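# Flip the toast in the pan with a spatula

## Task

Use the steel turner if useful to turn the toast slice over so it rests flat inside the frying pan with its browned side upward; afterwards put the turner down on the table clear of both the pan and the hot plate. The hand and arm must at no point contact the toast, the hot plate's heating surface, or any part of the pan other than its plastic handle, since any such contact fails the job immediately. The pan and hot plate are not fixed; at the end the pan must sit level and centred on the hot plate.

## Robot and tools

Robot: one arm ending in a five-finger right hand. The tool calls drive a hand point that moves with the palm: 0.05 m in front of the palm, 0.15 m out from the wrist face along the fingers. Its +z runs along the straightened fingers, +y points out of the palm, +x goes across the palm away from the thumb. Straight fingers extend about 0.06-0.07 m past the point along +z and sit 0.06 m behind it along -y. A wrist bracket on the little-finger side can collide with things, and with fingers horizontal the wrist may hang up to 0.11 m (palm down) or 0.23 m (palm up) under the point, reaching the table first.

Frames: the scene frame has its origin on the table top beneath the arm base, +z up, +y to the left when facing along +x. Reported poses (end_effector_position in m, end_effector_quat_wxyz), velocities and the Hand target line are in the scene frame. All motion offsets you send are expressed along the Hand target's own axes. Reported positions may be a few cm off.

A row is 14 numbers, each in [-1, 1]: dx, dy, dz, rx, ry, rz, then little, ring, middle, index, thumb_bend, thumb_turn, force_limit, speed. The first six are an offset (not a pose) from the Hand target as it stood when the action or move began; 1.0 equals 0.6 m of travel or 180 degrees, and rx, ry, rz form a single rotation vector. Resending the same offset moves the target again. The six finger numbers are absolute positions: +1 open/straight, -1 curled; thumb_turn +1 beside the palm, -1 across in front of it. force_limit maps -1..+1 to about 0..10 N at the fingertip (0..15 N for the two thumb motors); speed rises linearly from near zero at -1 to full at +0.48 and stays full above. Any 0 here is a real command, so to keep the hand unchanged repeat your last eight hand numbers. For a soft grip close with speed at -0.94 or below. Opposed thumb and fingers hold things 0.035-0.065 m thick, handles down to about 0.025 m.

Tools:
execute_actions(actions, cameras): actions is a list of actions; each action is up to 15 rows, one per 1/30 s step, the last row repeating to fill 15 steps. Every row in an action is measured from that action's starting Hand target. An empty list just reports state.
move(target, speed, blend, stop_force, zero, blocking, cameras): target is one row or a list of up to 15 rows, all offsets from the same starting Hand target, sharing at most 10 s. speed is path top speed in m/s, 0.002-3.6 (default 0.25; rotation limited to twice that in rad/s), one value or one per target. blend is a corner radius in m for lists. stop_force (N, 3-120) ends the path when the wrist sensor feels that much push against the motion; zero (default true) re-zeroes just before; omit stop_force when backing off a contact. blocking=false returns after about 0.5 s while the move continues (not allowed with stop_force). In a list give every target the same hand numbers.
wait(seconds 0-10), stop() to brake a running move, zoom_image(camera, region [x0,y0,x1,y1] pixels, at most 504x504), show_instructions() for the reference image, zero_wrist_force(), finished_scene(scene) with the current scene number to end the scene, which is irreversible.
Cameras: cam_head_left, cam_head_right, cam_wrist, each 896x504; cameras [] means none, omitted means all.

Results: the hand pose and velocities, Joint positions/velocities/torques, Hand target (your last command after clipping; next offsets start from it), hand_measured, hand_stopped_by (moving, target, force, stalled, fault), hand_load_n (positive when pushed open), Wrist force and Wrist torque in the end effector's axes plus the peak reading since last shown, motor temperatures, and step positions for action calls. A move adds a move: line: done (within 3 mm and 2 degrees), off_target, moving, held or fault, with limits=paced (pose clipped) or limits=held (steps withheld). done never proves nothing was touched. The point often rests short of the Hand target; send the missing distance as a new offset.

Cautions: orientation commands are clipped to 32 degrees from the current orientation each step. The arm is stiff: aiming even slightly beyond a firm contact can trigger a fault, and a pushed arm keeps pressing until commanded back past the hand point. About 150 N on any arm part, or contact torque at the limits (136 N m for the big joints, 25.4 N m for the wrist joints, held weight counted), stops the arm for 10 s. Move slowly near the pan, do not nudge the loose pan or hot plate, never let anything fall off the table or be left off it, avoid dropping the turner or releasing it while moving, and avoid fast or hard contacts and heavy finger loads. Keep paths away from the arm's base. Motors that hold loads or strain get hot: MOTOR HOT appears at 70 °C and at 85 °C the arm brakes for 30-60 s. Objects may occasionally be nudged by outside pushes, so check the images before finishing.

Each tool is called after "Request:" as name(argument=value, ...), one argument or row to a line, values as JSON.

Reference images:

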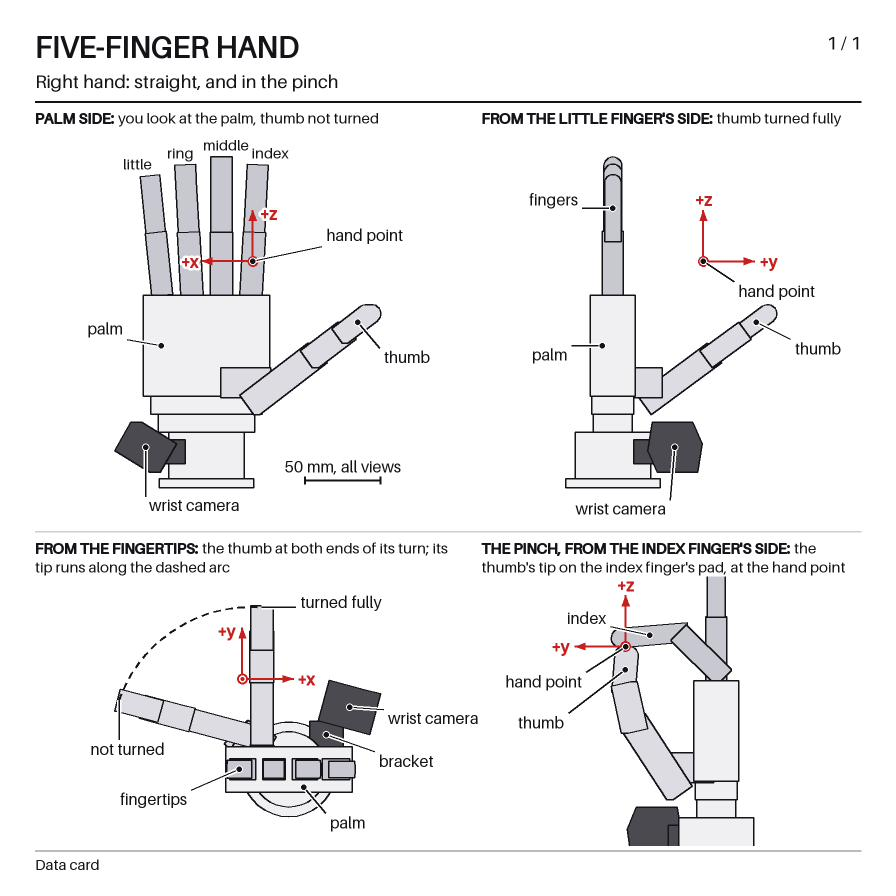

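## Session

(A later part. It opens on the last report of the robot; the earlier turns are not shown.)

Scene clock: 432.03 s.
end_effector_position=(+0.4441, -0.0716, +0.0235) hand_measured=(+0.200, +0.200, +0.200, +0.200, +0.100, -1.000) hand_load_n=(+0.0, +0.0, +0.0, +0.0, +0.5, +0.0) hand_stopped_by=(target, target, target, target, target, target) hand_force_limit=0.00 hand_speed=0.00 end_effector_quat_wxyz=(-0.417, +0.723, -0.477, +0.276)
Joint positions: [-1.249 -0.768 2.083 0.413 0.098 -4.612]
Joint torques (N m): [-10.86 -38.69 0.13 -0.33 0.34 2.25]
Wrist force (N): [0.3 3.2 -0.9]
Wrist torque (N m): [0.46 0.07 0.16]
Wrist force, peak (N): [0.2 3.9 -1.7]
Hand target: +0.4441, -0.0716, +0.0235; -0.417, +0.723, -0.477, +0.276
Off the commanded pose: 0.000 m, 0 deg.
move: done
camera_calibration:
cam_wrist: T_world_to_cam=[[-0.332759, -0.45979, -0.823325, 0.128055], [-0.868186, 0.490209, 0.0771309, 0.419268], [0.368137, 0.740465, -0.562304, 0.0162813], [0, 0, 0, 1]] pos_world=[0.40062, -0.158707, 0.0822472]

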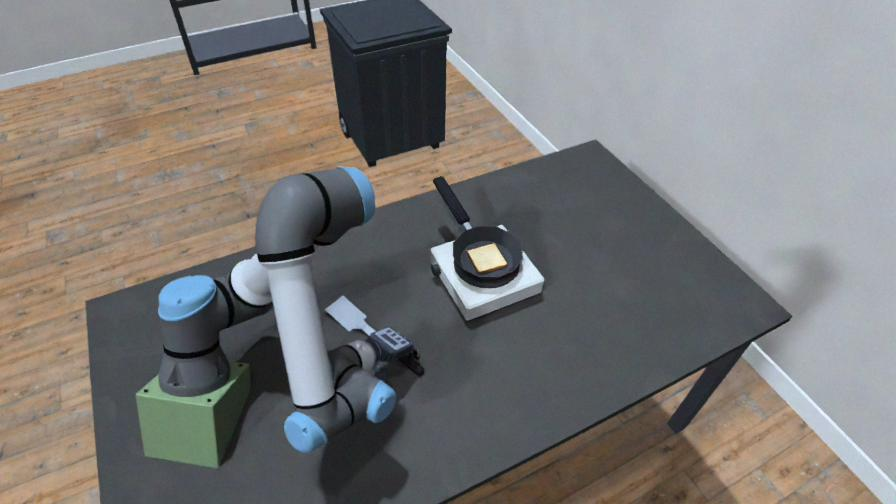

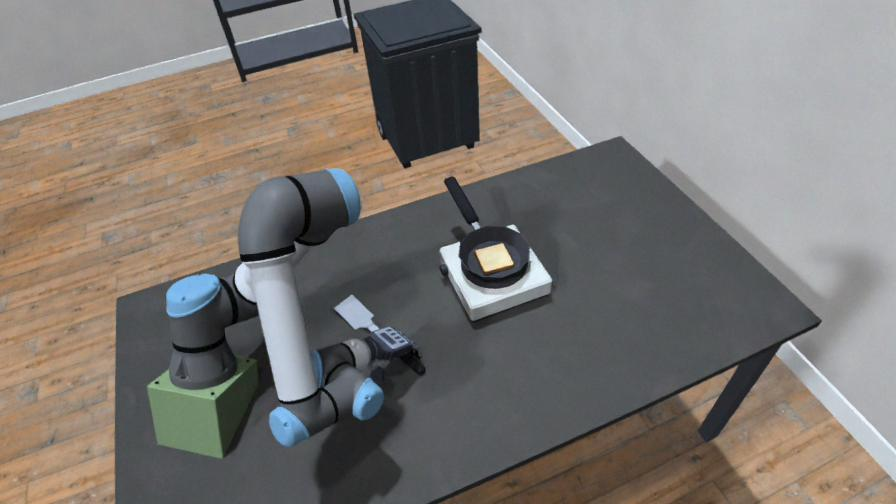

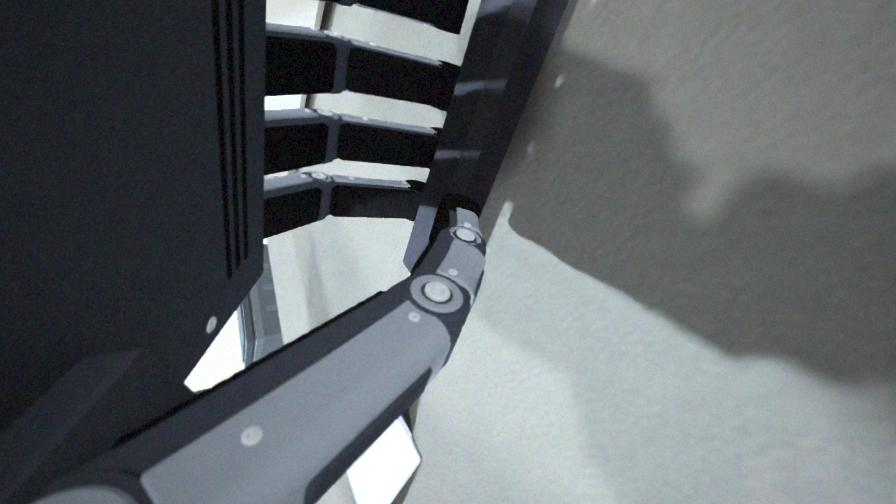

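Request:
move(
  target=[0, 0, 0, 0, 0, 0, 1.0, 1.0, -0.15, -0.15, 0.1, -1, 0.0, -0.5],
  speed=0.03,
  cameras=["cam_wrist"],
)

Scene clock: 435.40 s.
end_effector_position=(+0.4441, -0.0716, +0.0235) hand_measured=(+1.000, +1.000, +0.022, +0.022, +0.102, -1.000) hand_load_n=(+0.0, +0.0, +9.0, +6.5, +5.5, +0.0) hand_stopped_by=(target, target, force, force, target, target) hand_force_limit=0.00 hand_speed=-0.50 end_effector_quat_wxyz=(-0.417, +0.723, -0.477, +0.276)
Joint positions: [-1.249 -0.768 2.083 0.413 0.098 -4.612]
Joint torques (N m): [-11.92 -36.46 -4.08 0.28 -0.18 2.01]
Wrist force (N): [0.3 0.6 -4.6]
Wrist torque (N m): [0.42 0.21 0.14]
Wrist force, peak (N): [-0.2 0.9 -4.8]
Hand target: +0.4441, -0.0716, +0.0235; -0.417, +0.723, -0.477, +0.276
Off the commanded pose: 0.000 m, 0 deg.
move: done
camera_calibration:
cam_wrist: T_world_to_cam=[[-0.332759, -0.45979, -0.823325, 0.128055], [-0.868186, 0.490209, 0.0771309, 0.419268], [0.368137, 0.740465, -0.562304, 0.0162813], [0, 0, 0, 1]] pos_world=[0.40062, -0.158707, 0.0822472]
Images, in order (width x height): cam_wrist 896x504.

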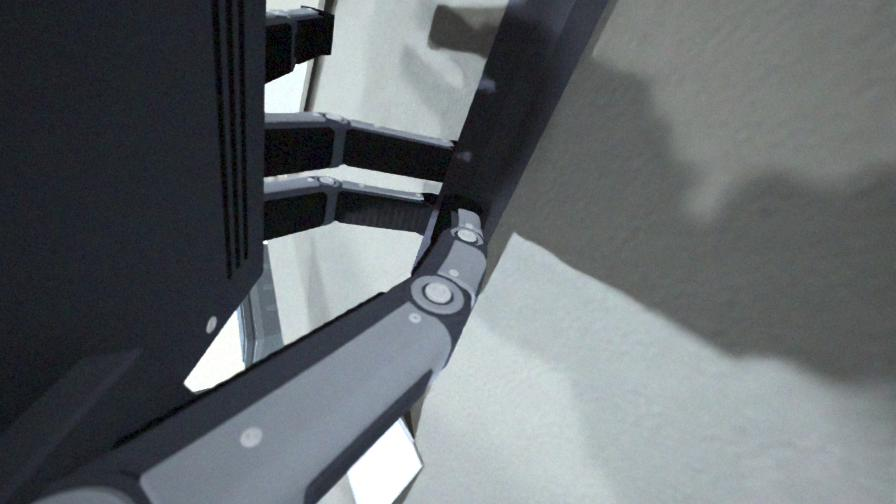

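Request:
move(
  target=[0, 0, 0, 0, 0, 0, 1.0, 1.0, -0.15, -0.15, -0.1, -1, 0.3, -0.7],
  speed=0.03,
  cameras=["cam_wrist"],
)

Scene clock: 441.63 s.
end_effector_position=(+0.4441, -0.0716, +0.0235) hand_measured=(+1.000, +1.000, +0.022, +0.024, +0.080, -1.000) hand_load_n=(+0.0, +0.0, +11.0, +8.0, +11.5, +0.0) hand_stopped_by=(target, target, force, force, force, target) hand_force_limit=0.30 hand_speed=-0.70 end_effector_quat_wxyz=(-0.417, +0.723, -0.477, +0.276)
Joint positions: [-1.249 -0.768 2.083 0.413 0.098 -4.612]
Joint torques (N m): [-15.66 -27.01 -8.53 0.52 -0.36 0.56]
Wrist force (N): [0.6 2.1 -2.0]
Wrist torque (N m): [0.47 0.17 0.18]
Wrist force, peak (N): [0.6 0.4 -4.8]
Hand target: +0.4441, -0.0716, +0.0235; -0.417, +0.723, -0.477, +0.276
Off the commanded pose: 0.000 m, 0 deg.
move: done
camera_calibration:
cam_wrist: T_world_to_cam=[[-0.332759, -0.45979, -0.823325, 0.128055], [-0.868186, 0.490209, 0.0771309, 0.419268], [0.368137, 0.740465, -0.562304, 0.0162813], [0, 0, 0, 1]] pos_world=[0.40062, -0.158707, 0.0822472]
Images, in order (width x height): cam_wrist 896x504.

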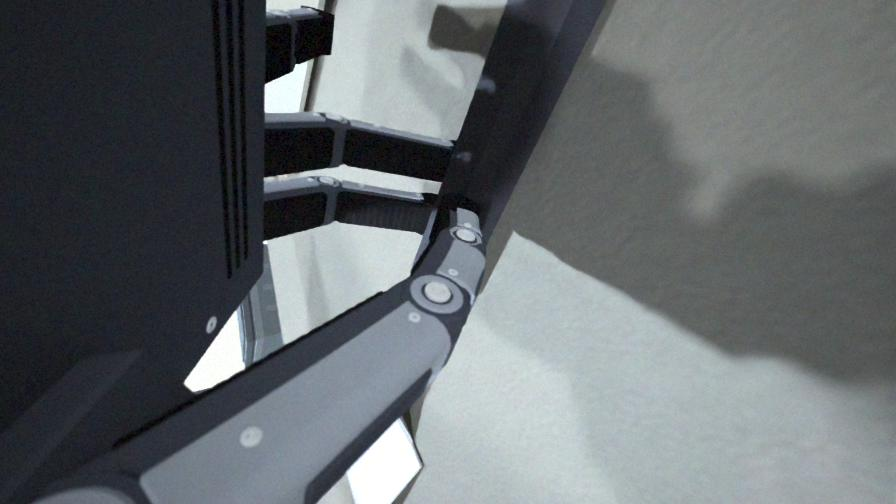

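Request:
move(
  target=[
    [0.0, -0.1299, -0.075, 0, 0, 0, 1.0, 1.0, -0.15, -0.15, -0.1, -1, 0.3, -0.7],
    [0.0580, -0.3763, -0.0034, 0, 0.1352, 0.0781, 1.0, 1.0, -0.15, -0.15, -0.1, -1, 0.3, -0.7],
  ],
  speed=[0.08, 0.15],
  blend=0.02,
)

Request:
zoom_image(
  camera="cam_wrist",
  region=[250, 0, 700, 504],
)

Scene clock: 451.20 s.
end_effector_position=(+0.5598, -0.0597, +0.2201) hand_measured=(+1.000, +1.000, +0.022, +0.022, +0.078, -1.000) hand_load_n=(+0.0, -0.5, +0.0, +0.0, +0.0, +0.0) hand_stopped_by=(target, target, force, force, force, target) hand_force_limit=0.30 hand_speed=-0.70 end_effector_quat_wxyz=(-0.338, +0.585, -0.638, +0.369)
Joint positions: [-1.162 -1.531 1.981 0.047 0.529 -3.143]
Joint torques (N m): [-10.87 -0.4 -20.2 -1.83 1.35 1.53]
Wrist force (N): [0.6 3.0 -0.2]
Wrist torque (N m): [0.43 -0.01 0.20]
Wrist force, peak (N): [0.6 4.4 0.4]
Hand target: +0.5598, -0.0598, +0.2201; -0.338, +0.585, -0.638, +0.369
Off the commanded pose: 0.000 m, 0 deg.
move: done
camera_calibration:
cam_wrist: T_world_to_cam=[[-0.509697, -0.248799, -0.823595, 0.445643], [-0.535138, 0.841244, 0.0770488, 0.333269], [0.673674, 0.480008, -0.561921, -0.111231], [0, 0, 0, 1]] pos_world=[0.480421, -0.116093, 0.278848]

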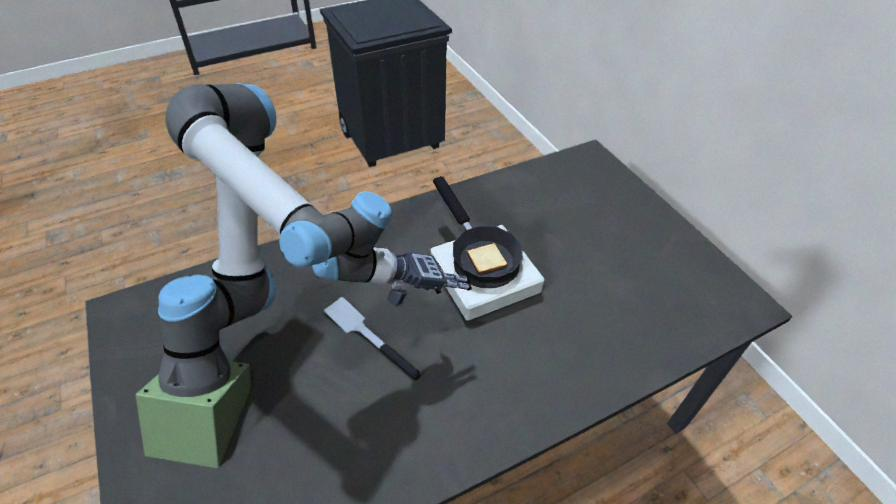

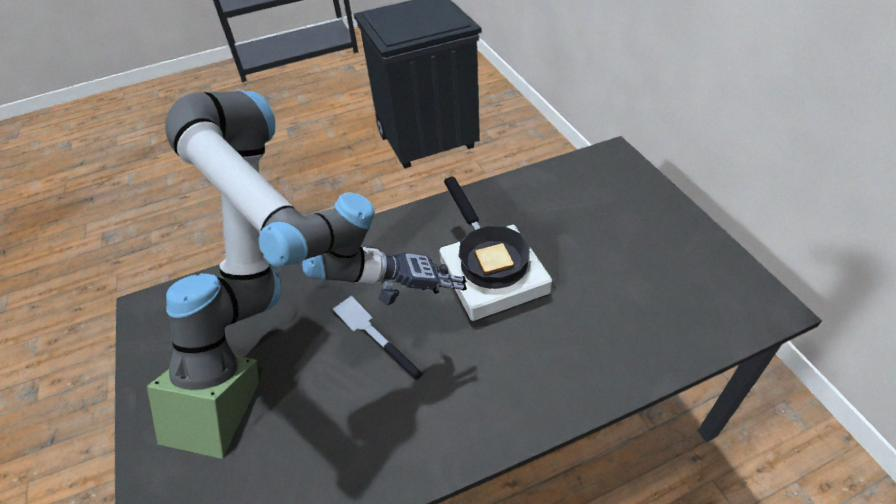

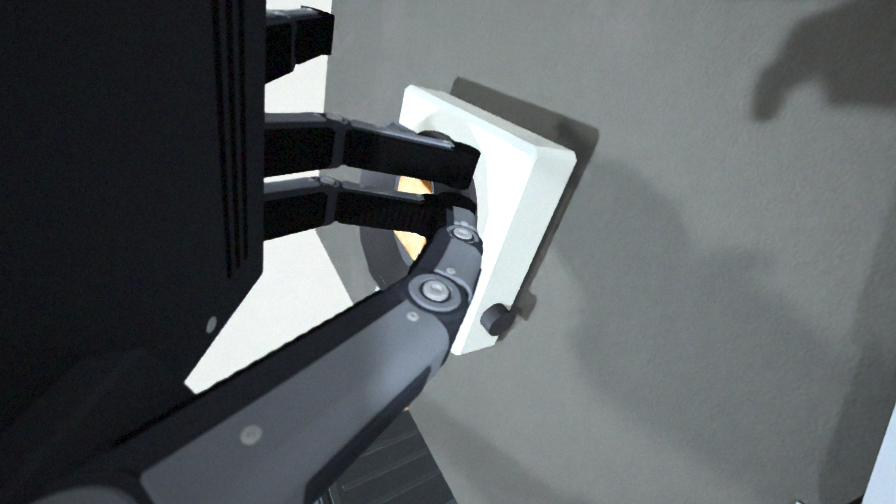

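Scaled by 1.000.

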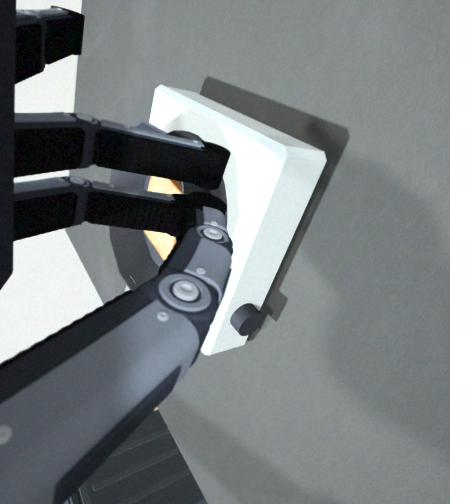

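Request:
move(
  target=[0.0417, 0.2167, -0.0752, 0, -0.1352, -0.0781, 0.2, 0.2, 0.2, 0.2, 0.46, -1, 0.0, 0.0],
  speed=0.2,
  cameras=["cam_wrist", "cam_head_left"],
)

Scene clock: 459.90 s.
end_effector_position=(+0.4540, -0.0757, +0.1300) hand_measured=(+0.200, +0.200, +0.200, +0.200, +0.460, -1.000) hand_load_n=(+0.0, +0.0, +0.0, +0.0, +0.0, +0.0) hand_stopped_by=(target, target, target, target, target, target) hand_force_limit=0.00 hand_speed=0.00 end_effector_quat_wxyz=(-0.417, +0.723, -0.477, +0.276)
Joint positions: [-1.361 -0.865 2.148 1.204 0.16 -5.377]
Joint torques (N m): [-23.28 -34.87 -15.13 -0.3 0.19 1.57]
Wrist force (N): [-0.2 3.9 -0.5]
Wrist torque (N m): [0.61 0.16 0.15]
Wrist force, peak (N): [-0.4 4.6 -1.1]
Hand target: +0.4540, -0.0758, +0.1300; -0.417, +0.723, -0.477, +0.276
Off the commanded pose: 0.000 m, 0 deg.
move: done
camera_calibration:
cam_wrist: T_world_to_cam=[[-0.332858, -0.459453, -0.823474, 0.217238], [-0.868132, 0.490266, 0.0773677, 0.421514], [0.368175, 0.740637, -0.562054, 0.0755596], [0, 0, 0, 1]] pos_world=[0.41042, -0.162806, 0.188746]
Images, in order (width x height): cam_head_left 896x504, cam_wrist 896x504.

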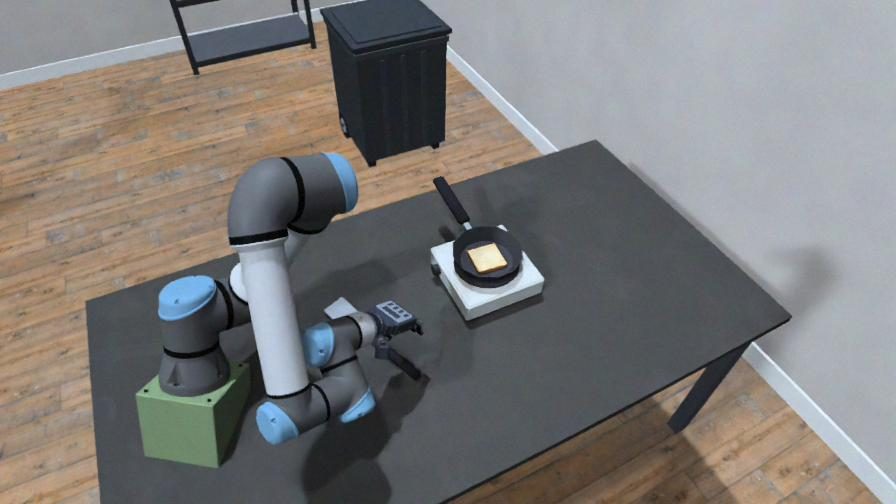

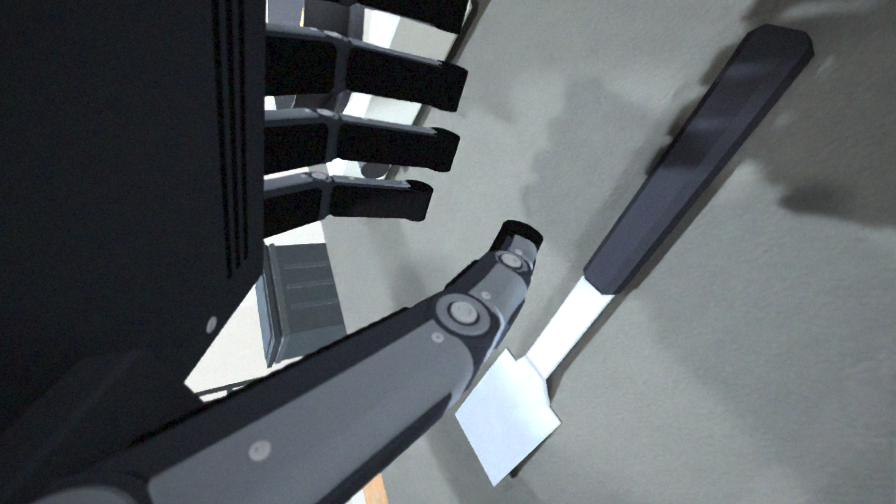

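Request:
move(
  target=[
    [-0.0055, 0.1117, 0.0398, 0, 0.0082, 0.0047, 0.2, 0.2, 0.2, 0.2, 0.46, -1, 0.0, 0.0],
    [-0.0055, 0.1644, 0.0703, 0, 0.0082, 0.0047, 0.2, 0.2, 0.2, 0.2, 0.46, -1, 0.0, 0.0],
  ],
  speed=[0.12, 0.03],
  stop_force=4,
  cameras=["cam_wrist"],
)

Request:
move(
  target=[0, 0, 0, 0, 0, 0, 0.0, 0.0, -0.1, -0.1, 0.46, -1, 0.0, -0.4],
  speed=0.03,
  cameras=["cam_wrist"],
)

Request:
move(
  target=[0, 0, 0, 0, 0, 0, 0.0, 0.0, -0.1, -0.1, 0.0, -1, 0.3, -0.4],
  speed=0.03,
  cameras=["cam_wrist"],
)

Scene clock: 474.20 s.
end_effector_position=(+0.4410, -0.0779, +0.0235) hand_measured=(+0.200, +0.200, +0.200, +0.200, +0.460, -1.000) hand_load_n=(+0.0, +0.0, +0.0, +0.0, +0.0, +0.0) hand_stopped_by=(target, target, target, target, target, target) hand_force_limit=0.00 hand_speed=0.00 end_effector_quat_wxyz=(-0.413, +0.716, -0.487, +0.282)
Joint positions: [-1.267 -0.784 2.095 0.343 0.104 -4.526]
Joint torques (N m): [-10.63 -38.68 -0.17 -0.11 0.15 2.19]
Wrist force (N): [0.3 3.0 -0.6]
Wrist torque (N m): [0.44 0.06 0.20]
Wrist force, peak (N): [0.3 4.1 -0.6]
Hand target: +0.4410, -0.0779, +0.0235; -0.413, +0.716, -0.487, +0.282
Off the commanded pose: 0.000 m, 0 deg.
move: done
camera_calibration:
cam_wrist: T_world_to_cam=[[-0.346239, -0.449729, -0.823324, 0.130921], [-0.853254, 0.515765, 0.0770962, 0.415037], [0.389969, 0.729199, -0.562311, 0.0114783], [0, 0, 0, 1]] pos_world=[0.394986, -0.163552, 0.0822473]
Images, in order (width x height): cam_wrist 896x504.

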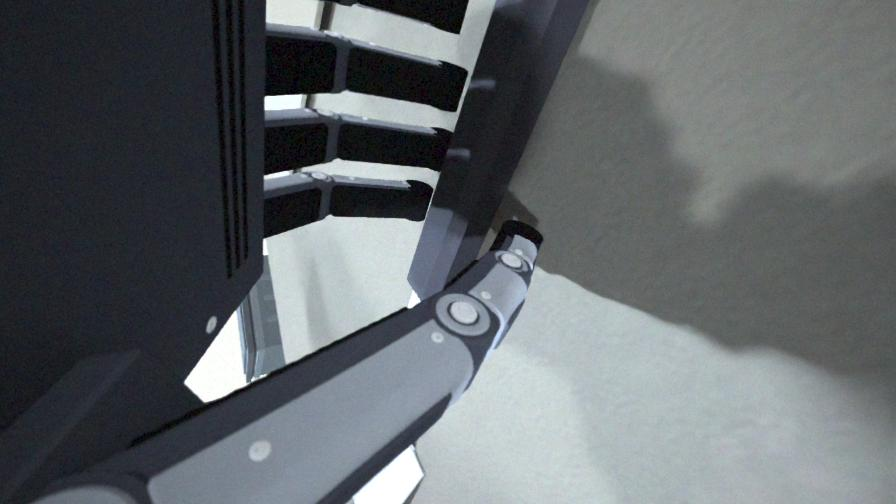

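Scene clock: 474.70 s.
end_effector_position=(+0.4410, -0.0779, +0.0235) hand_measured=(+0.000, +0.000, -0.098, -0.100, +0.460, -1.000) hand_load_n=(+0.0, +0.0, +4.0, +2.0, +4.0, +0.0) hand_stopped_by=(target, target, target, target, target, target) hand_force_limit=0.00 hand_speed=-0.40 end_effector_quat_wxyz=(-0.413, +0.716, -0.487, +0.282)
Joint positions: [-1.267 -0.784 2.095 0.343 0.104 -4.526]
Joint torques (N m): [-11.72 -36.57 -0.67 0.05 -0.59 2.01]
Wrist force (N): [0.2 2.9 -0.8]
Wrist torque (N m): [0.39 0.10 0.20]
Wrist force, peak (N): [0.0 3.2 -0.3]
Hand target: +0.4410, -0.0779, +0.0235; -0.413, +0.716, -0.487, +0.282
Off the commanded pose: 0.000 m, 0 deg.
move: done
camera_calibration:
cam_wrist: T_world_to_cam=[[-0.346209, -0.449747, -0.823327, 0.130907], [-0.853266, 0.515749, 0.0770674, 0.415041], [0.389969, 0.729198, -0.562311, 0.0114784], [0, 0, 0, 1]] pos_world=[0.394986, -0.163552, 0.0822475]
Images, in order (width x height): cam_wrist 896x504.

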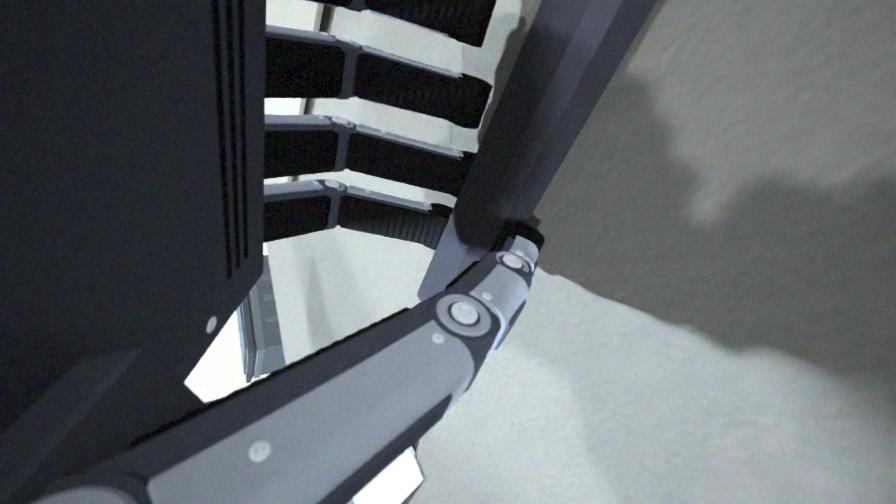

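Scene clock: 475.20 s.
end_effector_position=(+0.4410, -0.0779, +0.0235) hand_measured=(+0.000, +0.000, -0.098, -0.100, +0.440, -1.000) hand_load_n=(+0.0, +0.0, +8.0, +2.0, +9.0, -2.5) hand_stopped_by=(target, target, target, target, force, target) hand_force_limit=0.30 hand_speed=-0.40 end_effector_quat_wxyz=(-0.413, +0.716, -0.487, +0.282)
Joint positions: [-1.267 -0.784 2.095 0.343 0.104 -4.526]
Joint torques (N m): [-13.23 -34.22 -2.11 0.13 -1.53 2.01]
Wrist force (N): [0.2 3.4 -0.2]
Wrist torque (N m): [0.41 0.06 0.18]
Wrist force, peak (N): [0.6 3.5 -0.3]
Hand target: +0.4410, -0.0779, +0.0235; -0.413, +0.716, -0.487, +0.282
Off the commanded pose: 0.000 m, 0 deg.
move: done
camera_calibration:
cam_wrist: T_world_to_cam=[[-0.346209, -0.449747, -0.823327, 0.130907], [-0.853266, 0.515749, 0.0770674, 0.415041], [0.389969, 0.729198, -0.562311, 0.0114784], [0, 0, 0, 1]] pos_world=[0.394986, -0.163552, 0.0822475]
Images, in order (width x height): cam_wrist 896x504.

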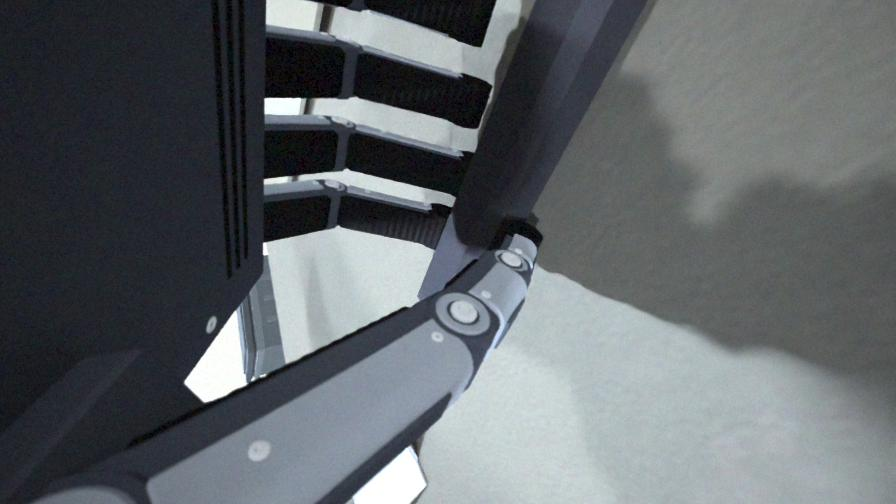

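Request:
move(
  target=[0, 0, 0, 0, 0, 0, -0.25, -0.25, -0.1, -0.1, 0.0, -1, -0.6, -0.5],
  speed=0.03,
  cameras=[],
)

Request:
move(
  target=[0.0, -0.1732, -0.1, 0, 0, 0, -0.25, -0.25, -0.1, -0.1, 0.0, -1, -0.6, -0.5],
  speed=0.08,
)

Scene clock: 478.30 s.
end_effector_position=(+0.4410, -0.0778, +0.0235) hand_measured=(-0.250, -0.176, -0.098, -0.098, +0.442, -1.000) hand_load_n=(+0.0, +8.5, +4.0, +4.0, +12.5, +5.0) hand_stopped_by=(target, force, target, target, force, target) hand_force_limit=-0.60 hand_speed=-0.50 end_effector_quat_wxyz=(-0.413, +0.716, -0.487, +0.282)
Joint positions: [-1.267 -0.784 2.095 0.343 0.104 -4.526]
Joint torques (N m): [-23.18 -23.06 -4.74 1.03 -0.84 1.8]
Wrist force (N): [0.3 2.9 -0.8]
Wrist torque (N m): [0.40 0.06 0.25]
Wrist force, peak (N): [0.5 3.8 -0.4]
Hand target: +0.4410, -0.0779, +0.0235; -0.413, +0.716, -0.487, +0.282
Off the commanded pose: 0.000 m, 0 deg.
move: done
No camera images: "cameras" was empty.

Scene clock: 480.23 s.
end_effector_position=(+0.4409, -0.0777, +0.1435) hand_measured=(-0.250, -0.176, -0.098, -0.100, +0.442, -1.000) hand_load_n=(+0.0, +3.5, +8.0, -0.5, +9.5, +4.0) hand_stopped_by=(target, force, target, target, force, target) hand_force_limit=-0.60 hand_speed=-0.50 end_effector_quat_wxyz=(-0.413, +0.716, -0.487, +0.282)
Joint positions: [-1.419 -0.891 2.201 1.255 0.191 -5.445]
Joint torques (N m): [-10.76 -25.81 -16.03 1.1 -1.96 2.17]
Wrist force (N): [-0.2 4.4 -0.1]
Wrist torque (N m): [0.48 0.21 0.06]
Wrist force, peak (N): [-0.3 5.2 0.0]
Hand target: +0.4409, -0.0777, +0.1435; -0.413, +0.716, -0.487, +0.282
Off the commanded pose: 0.000 m, 0 deg.
move: done
camera_calibration:
cam_wrist: T_world_to_cam=[[-0.346191, -0.449644, -0.82339, 0.229705], [-0.853224, 0.515821, 0.077051, 0.40557], [0.390076, 0.729211, -0.56222, 0.0789025], [0, 0, 0, 1]] pos_world=[0.394786, -0.163452, 0.202248]

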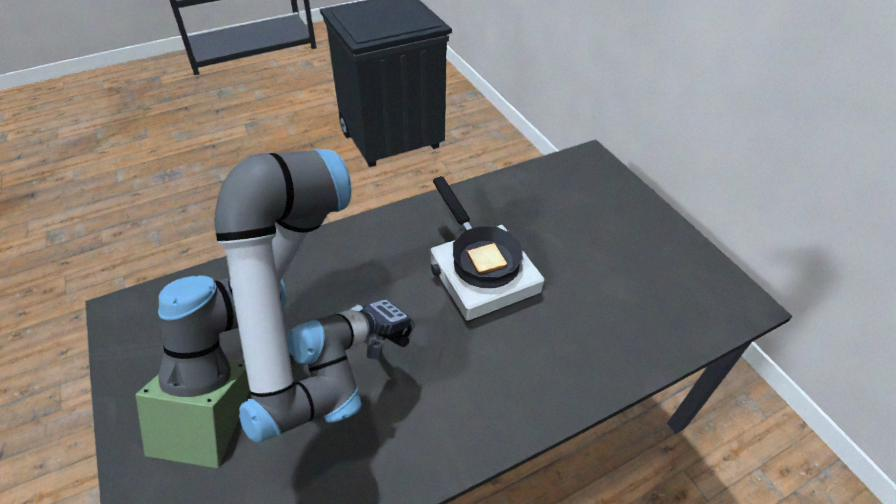

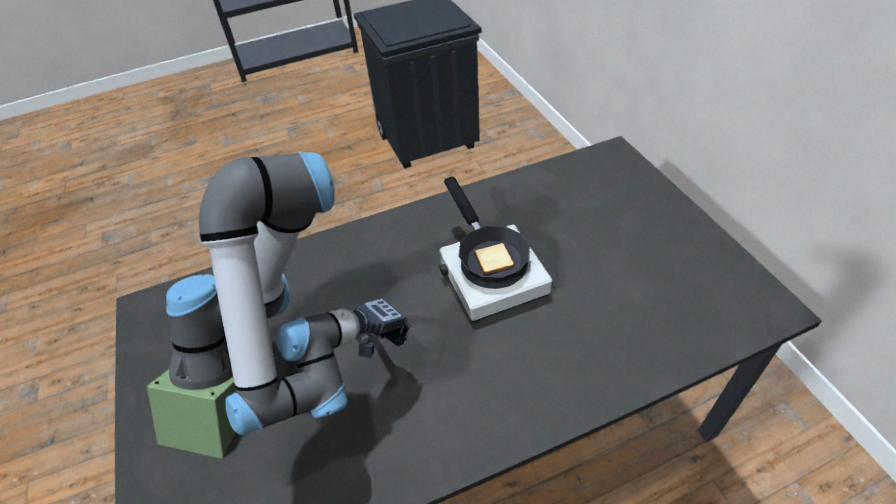

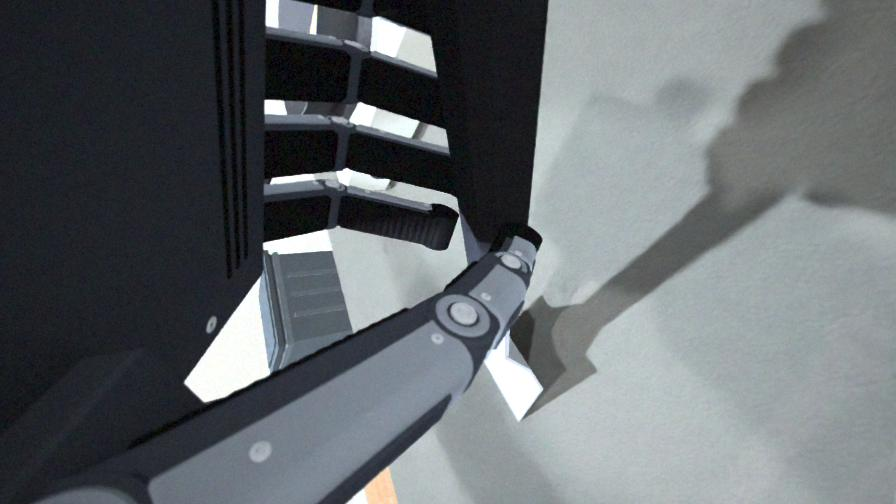

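Request:
move(
  target=[0.1008, -0.2172, 0.0543, 0, 0.127, 0.0733, -0.25, -0.25, -0.1, -0.1, 0.0, -1, -0.6, -0.5],
  speed=0.12,
  cameras=["cam_wrist"],
)

Request:
move(
  target=[0, 0, 0, 0, 0, 0, 1.0, 1.0, -0.1, -0.1, 0.0, -1, -0.6, -0.5],
  speed=0.12,
)

Scene clock: 489.00 s.
end_effector_position=(+0.5499, -0.0997, +0.2402) hand_measured=(-0.250, -0.176, -0.098, -0.100, +0.442, -1.000) hand_load_n=(+0.0, +0.0, +8.5, +0.0, +8.5, +1.5) hand_stopped_by=(target, force, target, target, force, target) hand_force_limit=-0.60 hand_speed=-0.50 end_effector_quat_wxyz=(-0.338, +0.586, -0.638, +0.369)
Joint positions: [-1.26 -1.462 1.922 0.133 0.445 -3.251]
Joint torques (N m): [-17.05 -0.11 -19.82 -2.15 1.32 1.4]
Wrist force (N): [0.9 3.7 -0.2]
Wrist torque (N m): [0.35 0.02 0.11]
Wrist force, peak (N): [-0.6 5.2 -0.3]
Hand target: +0.5499, -0.0998, +0.2402; -0.338, +0.585, -0.638, +0.369
Off the commanded pose: 0.000 m, 0 deg.
move: done
camera_calibration:
cam_wrist: T_world_to_cam=[[-0.509578, -0.249071, -0.823586, 0.4471], [-0.535321, 0.841146, 0.0768386, 0.360206], [0.673618, 0.480038, -0.561963, -0.0740234], [0, 0, 0, 1]] pos_world=[0.470522, -0.156092, 0.298949]
Images, in order (width x height): cam_wrist 896x504.

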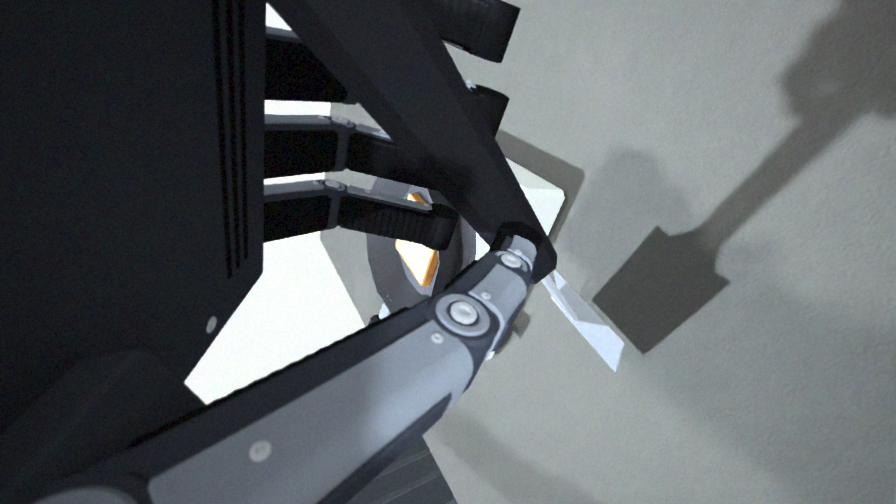

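Scene clock: 490.20 s.
end_effector_position=(+0.5499, -0.0998, +0.2402) hand_measured=(+1.000, +1.000, -0.098, -0.100, +0.442, -1.000) hand_load_n=(-0.5, +0.0, +8.5, +0.0, +8.5, +1.5) hand_stopped_by=(target, target, target, target, force, target) hand_force_limit=-0.60 hand_speed=-0.50 end_effector_quat_wxyz=(-0.338, +0.585, -0.638, +0.369)
Joint positions: [-1.26 -1.462 1.922 0.133 0.446 -3.251]
Joint torques (N m): [-20.37 -0.49 -25.63 -1.82 1.24 2.33]
Wrist force (N): [0.9 3.8 -0.1]
Wrist torque (N m): [0.35 0.00 0.11]
Wrist force, peak (N): [0.9 4.1 -0.1]
Hand target: +0.5499, -0.0998, +0.2402; -0.338, +0.585, -0.638, +0.369
Off the commanded pose: 0.000 m, 0 deg.
move: done
camera_calibration:
cam_wrist: T_world_to_cam=[[-0.509675, -0.248793, -0.82361, 0.447195], [-0.535049, 0.841308, 0.0769658, 0.360065], [0.673761, 0.479899, -0.56191, -0.0741273], [0, 0, 0, 1]] pos_world=[0.470521, -0.156093, 0.298949]

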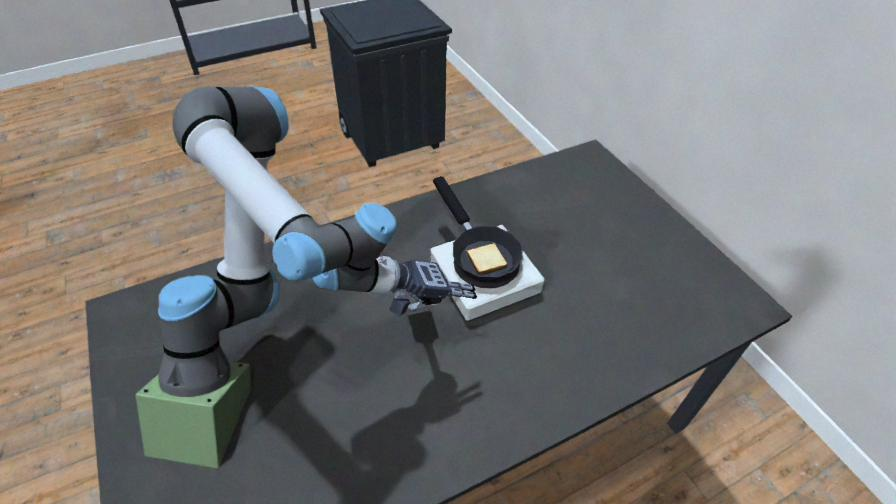

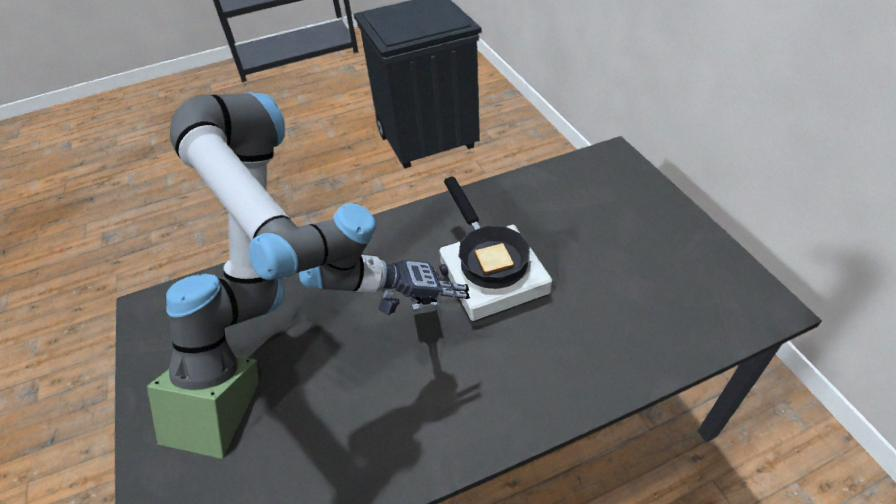

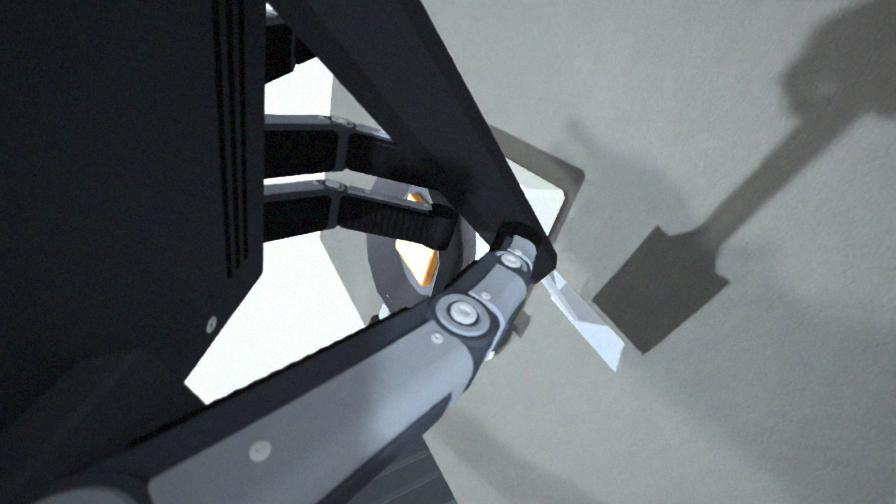

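Request:
move(
  target=[0, 0, 0, 0, 0, 0, -0.8, -0.8, -0.1, -0.1, 0.0, -1, -0.5, -0.6],
  speed=0.12,
  cameras=["cam_wrist"],
)

Request:
zoom_image(
  camera="cam_wrist",
  region=[230, 0, 630, 300],
)

Scene clock: 497.33 s.
end_effector_position=(+0.5499, -0.0998, +0.2402) hand_measured=(-0.728, -0.212, -0.098, -0.100, +0.442, -1.000) hand_load_n=(+0.5, +0.0, +7.5, +0.0, +10.5, +4.0) hand_stopped_by=(force, force, target, target, force, target) hand_force_limit=-0.50 hand_speed=-0.60 end_effector_quat_wxyz=(-0.338, +0.585, -0.638, +0.369)
Joint positions: [-1.26 -1.462 1.922 0.133 0.446 -3.251]
Joint torques (N m): [-20.32 -1.13 -24.13 -0.61 0.62 2.04]
Wrist force (N): [0.6 3.7 -0.1]
Wrist torque (N m): [0.35 0.02 0.12]
Wrist force, peak (N): [1.0 4.2 0.1]
Hand target: +0.5499, -0.0998, +0.2402; -0.338, +0.585, -0.638, +0.369
Off the commanded pose: 0.000 m, 0 deg.
move: done
camera_calibration:
cam_wrist: T_world_to_cam=[[-0.509675, -0.248793, -0.82361, 0.447195], [-0.535049, 0.841308, 0.0769658, 0.360065], [0.673761, 0.479899, -0.56191, -0.0741273], [0, 0, 0, 1]] pos_world=[0.470521, -0.156093, 0.298949]
Images, in order (width x height): cam_wrist 896x504.

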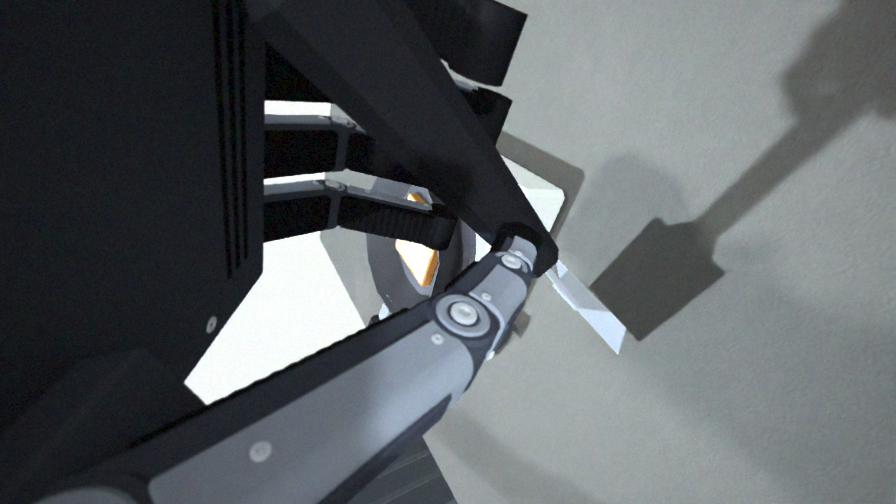

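Scaled by 1.260.

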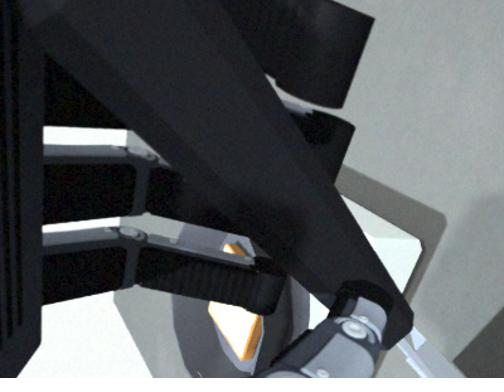

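Request:
move(
  target=[0.0, 0.0866, 0.05, 0, 0, 0, -0.8, -0.8, -0.1, -0.1, 0.0, -1, -0.5, -0.6],
  speed=0.03,
  stop_force=3,
)

Request:
zoom_image(
  camera="cam_head_left",
  region=[350, 240, 490, 360],
)

Scene clock: 513.60 s.
end_effector_position=(+0.5499, -0.0998, +0.2139) hand_measured=(-0.728, -0.212, -0.098, -0.100, +0.442, -1.000) hand_load_n=(+3.5, +0.0, +8.0, +0.0, +8.0, +5.5) hand_stopped_by=(force, force, target, target, force, target) hand_force_limit=-0.50 hand_speed=-0.60 end_effector_quat_wxyz=(-0.338, +0.585, -0.638, +0.369)
Joint positions: [-1.228 -1.447 1.966 0.039 0.472 -3.212]
Joint torques (N m): [-10.26 -23.51 -11.49 -2.5 1.5 0.57]
Wrist force (N): [0.5 2.7 -0.7]
Wrist torque (N m): [0.44 -0.12 0.41]
Wrist force, peak (N): [0.8 4.2 0.3]
Hand target: +0.5499, -0.0998, +0.2139; -0.338, +0.585, -0.638, +0.369 (not the last commanded pose)
Off the commanded pose: 0.034 m, 0 deg.
move: contact
camera_calibration:
cam_wrist: T_world_to_cam=[[-0.509654, -0.248907, -0.823588, 0.425476], [-0.535138, 0.841256, 0.0769078, 0.362223], [0.673706, 0.47993, -0.56195, -0.0888164], [0, 0, 0, 1]] pos_world=[0.470521, -0.156193, 0.272649]

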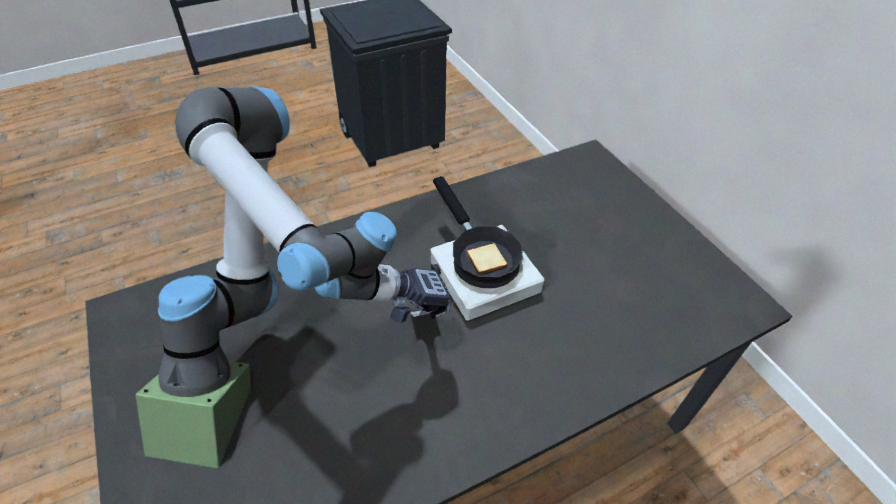

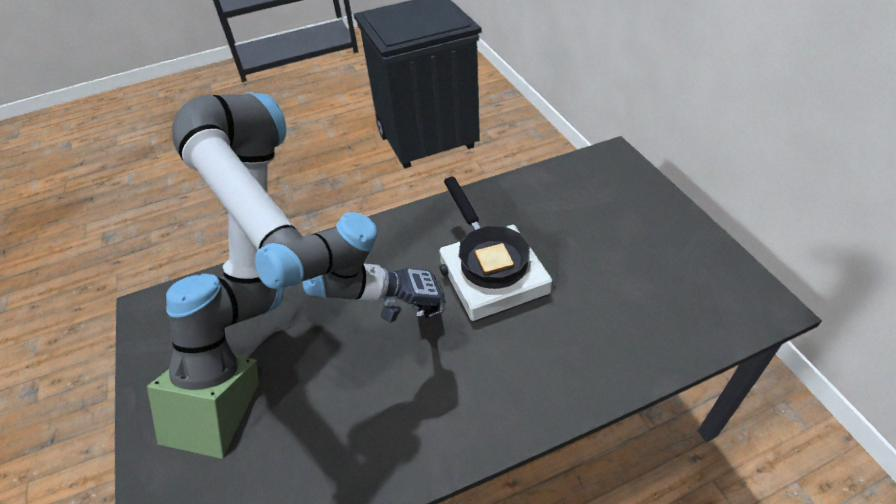

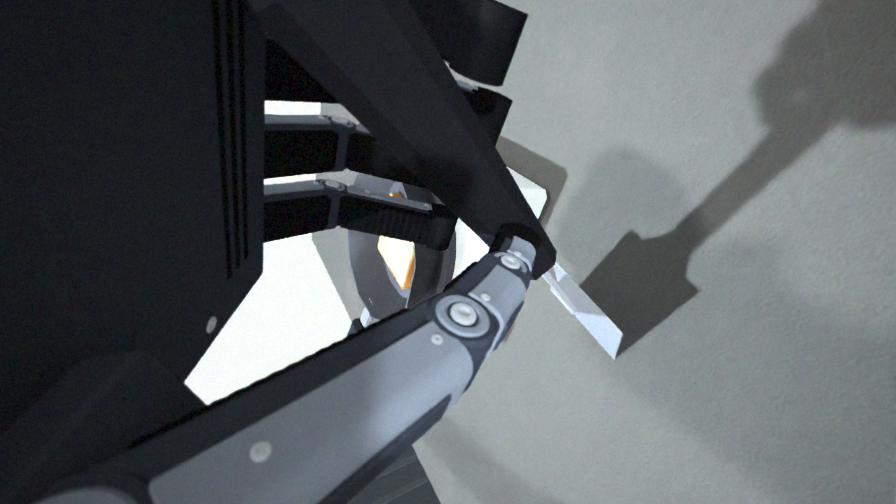

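Scaled by 3.600.

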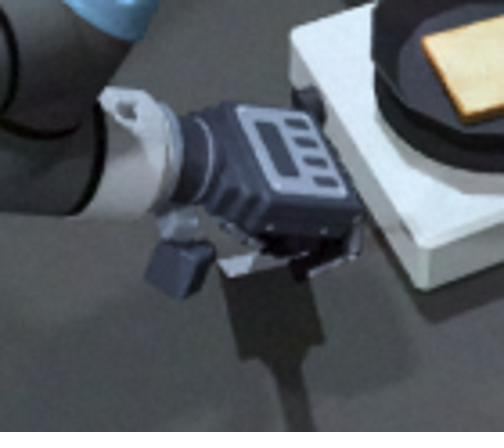

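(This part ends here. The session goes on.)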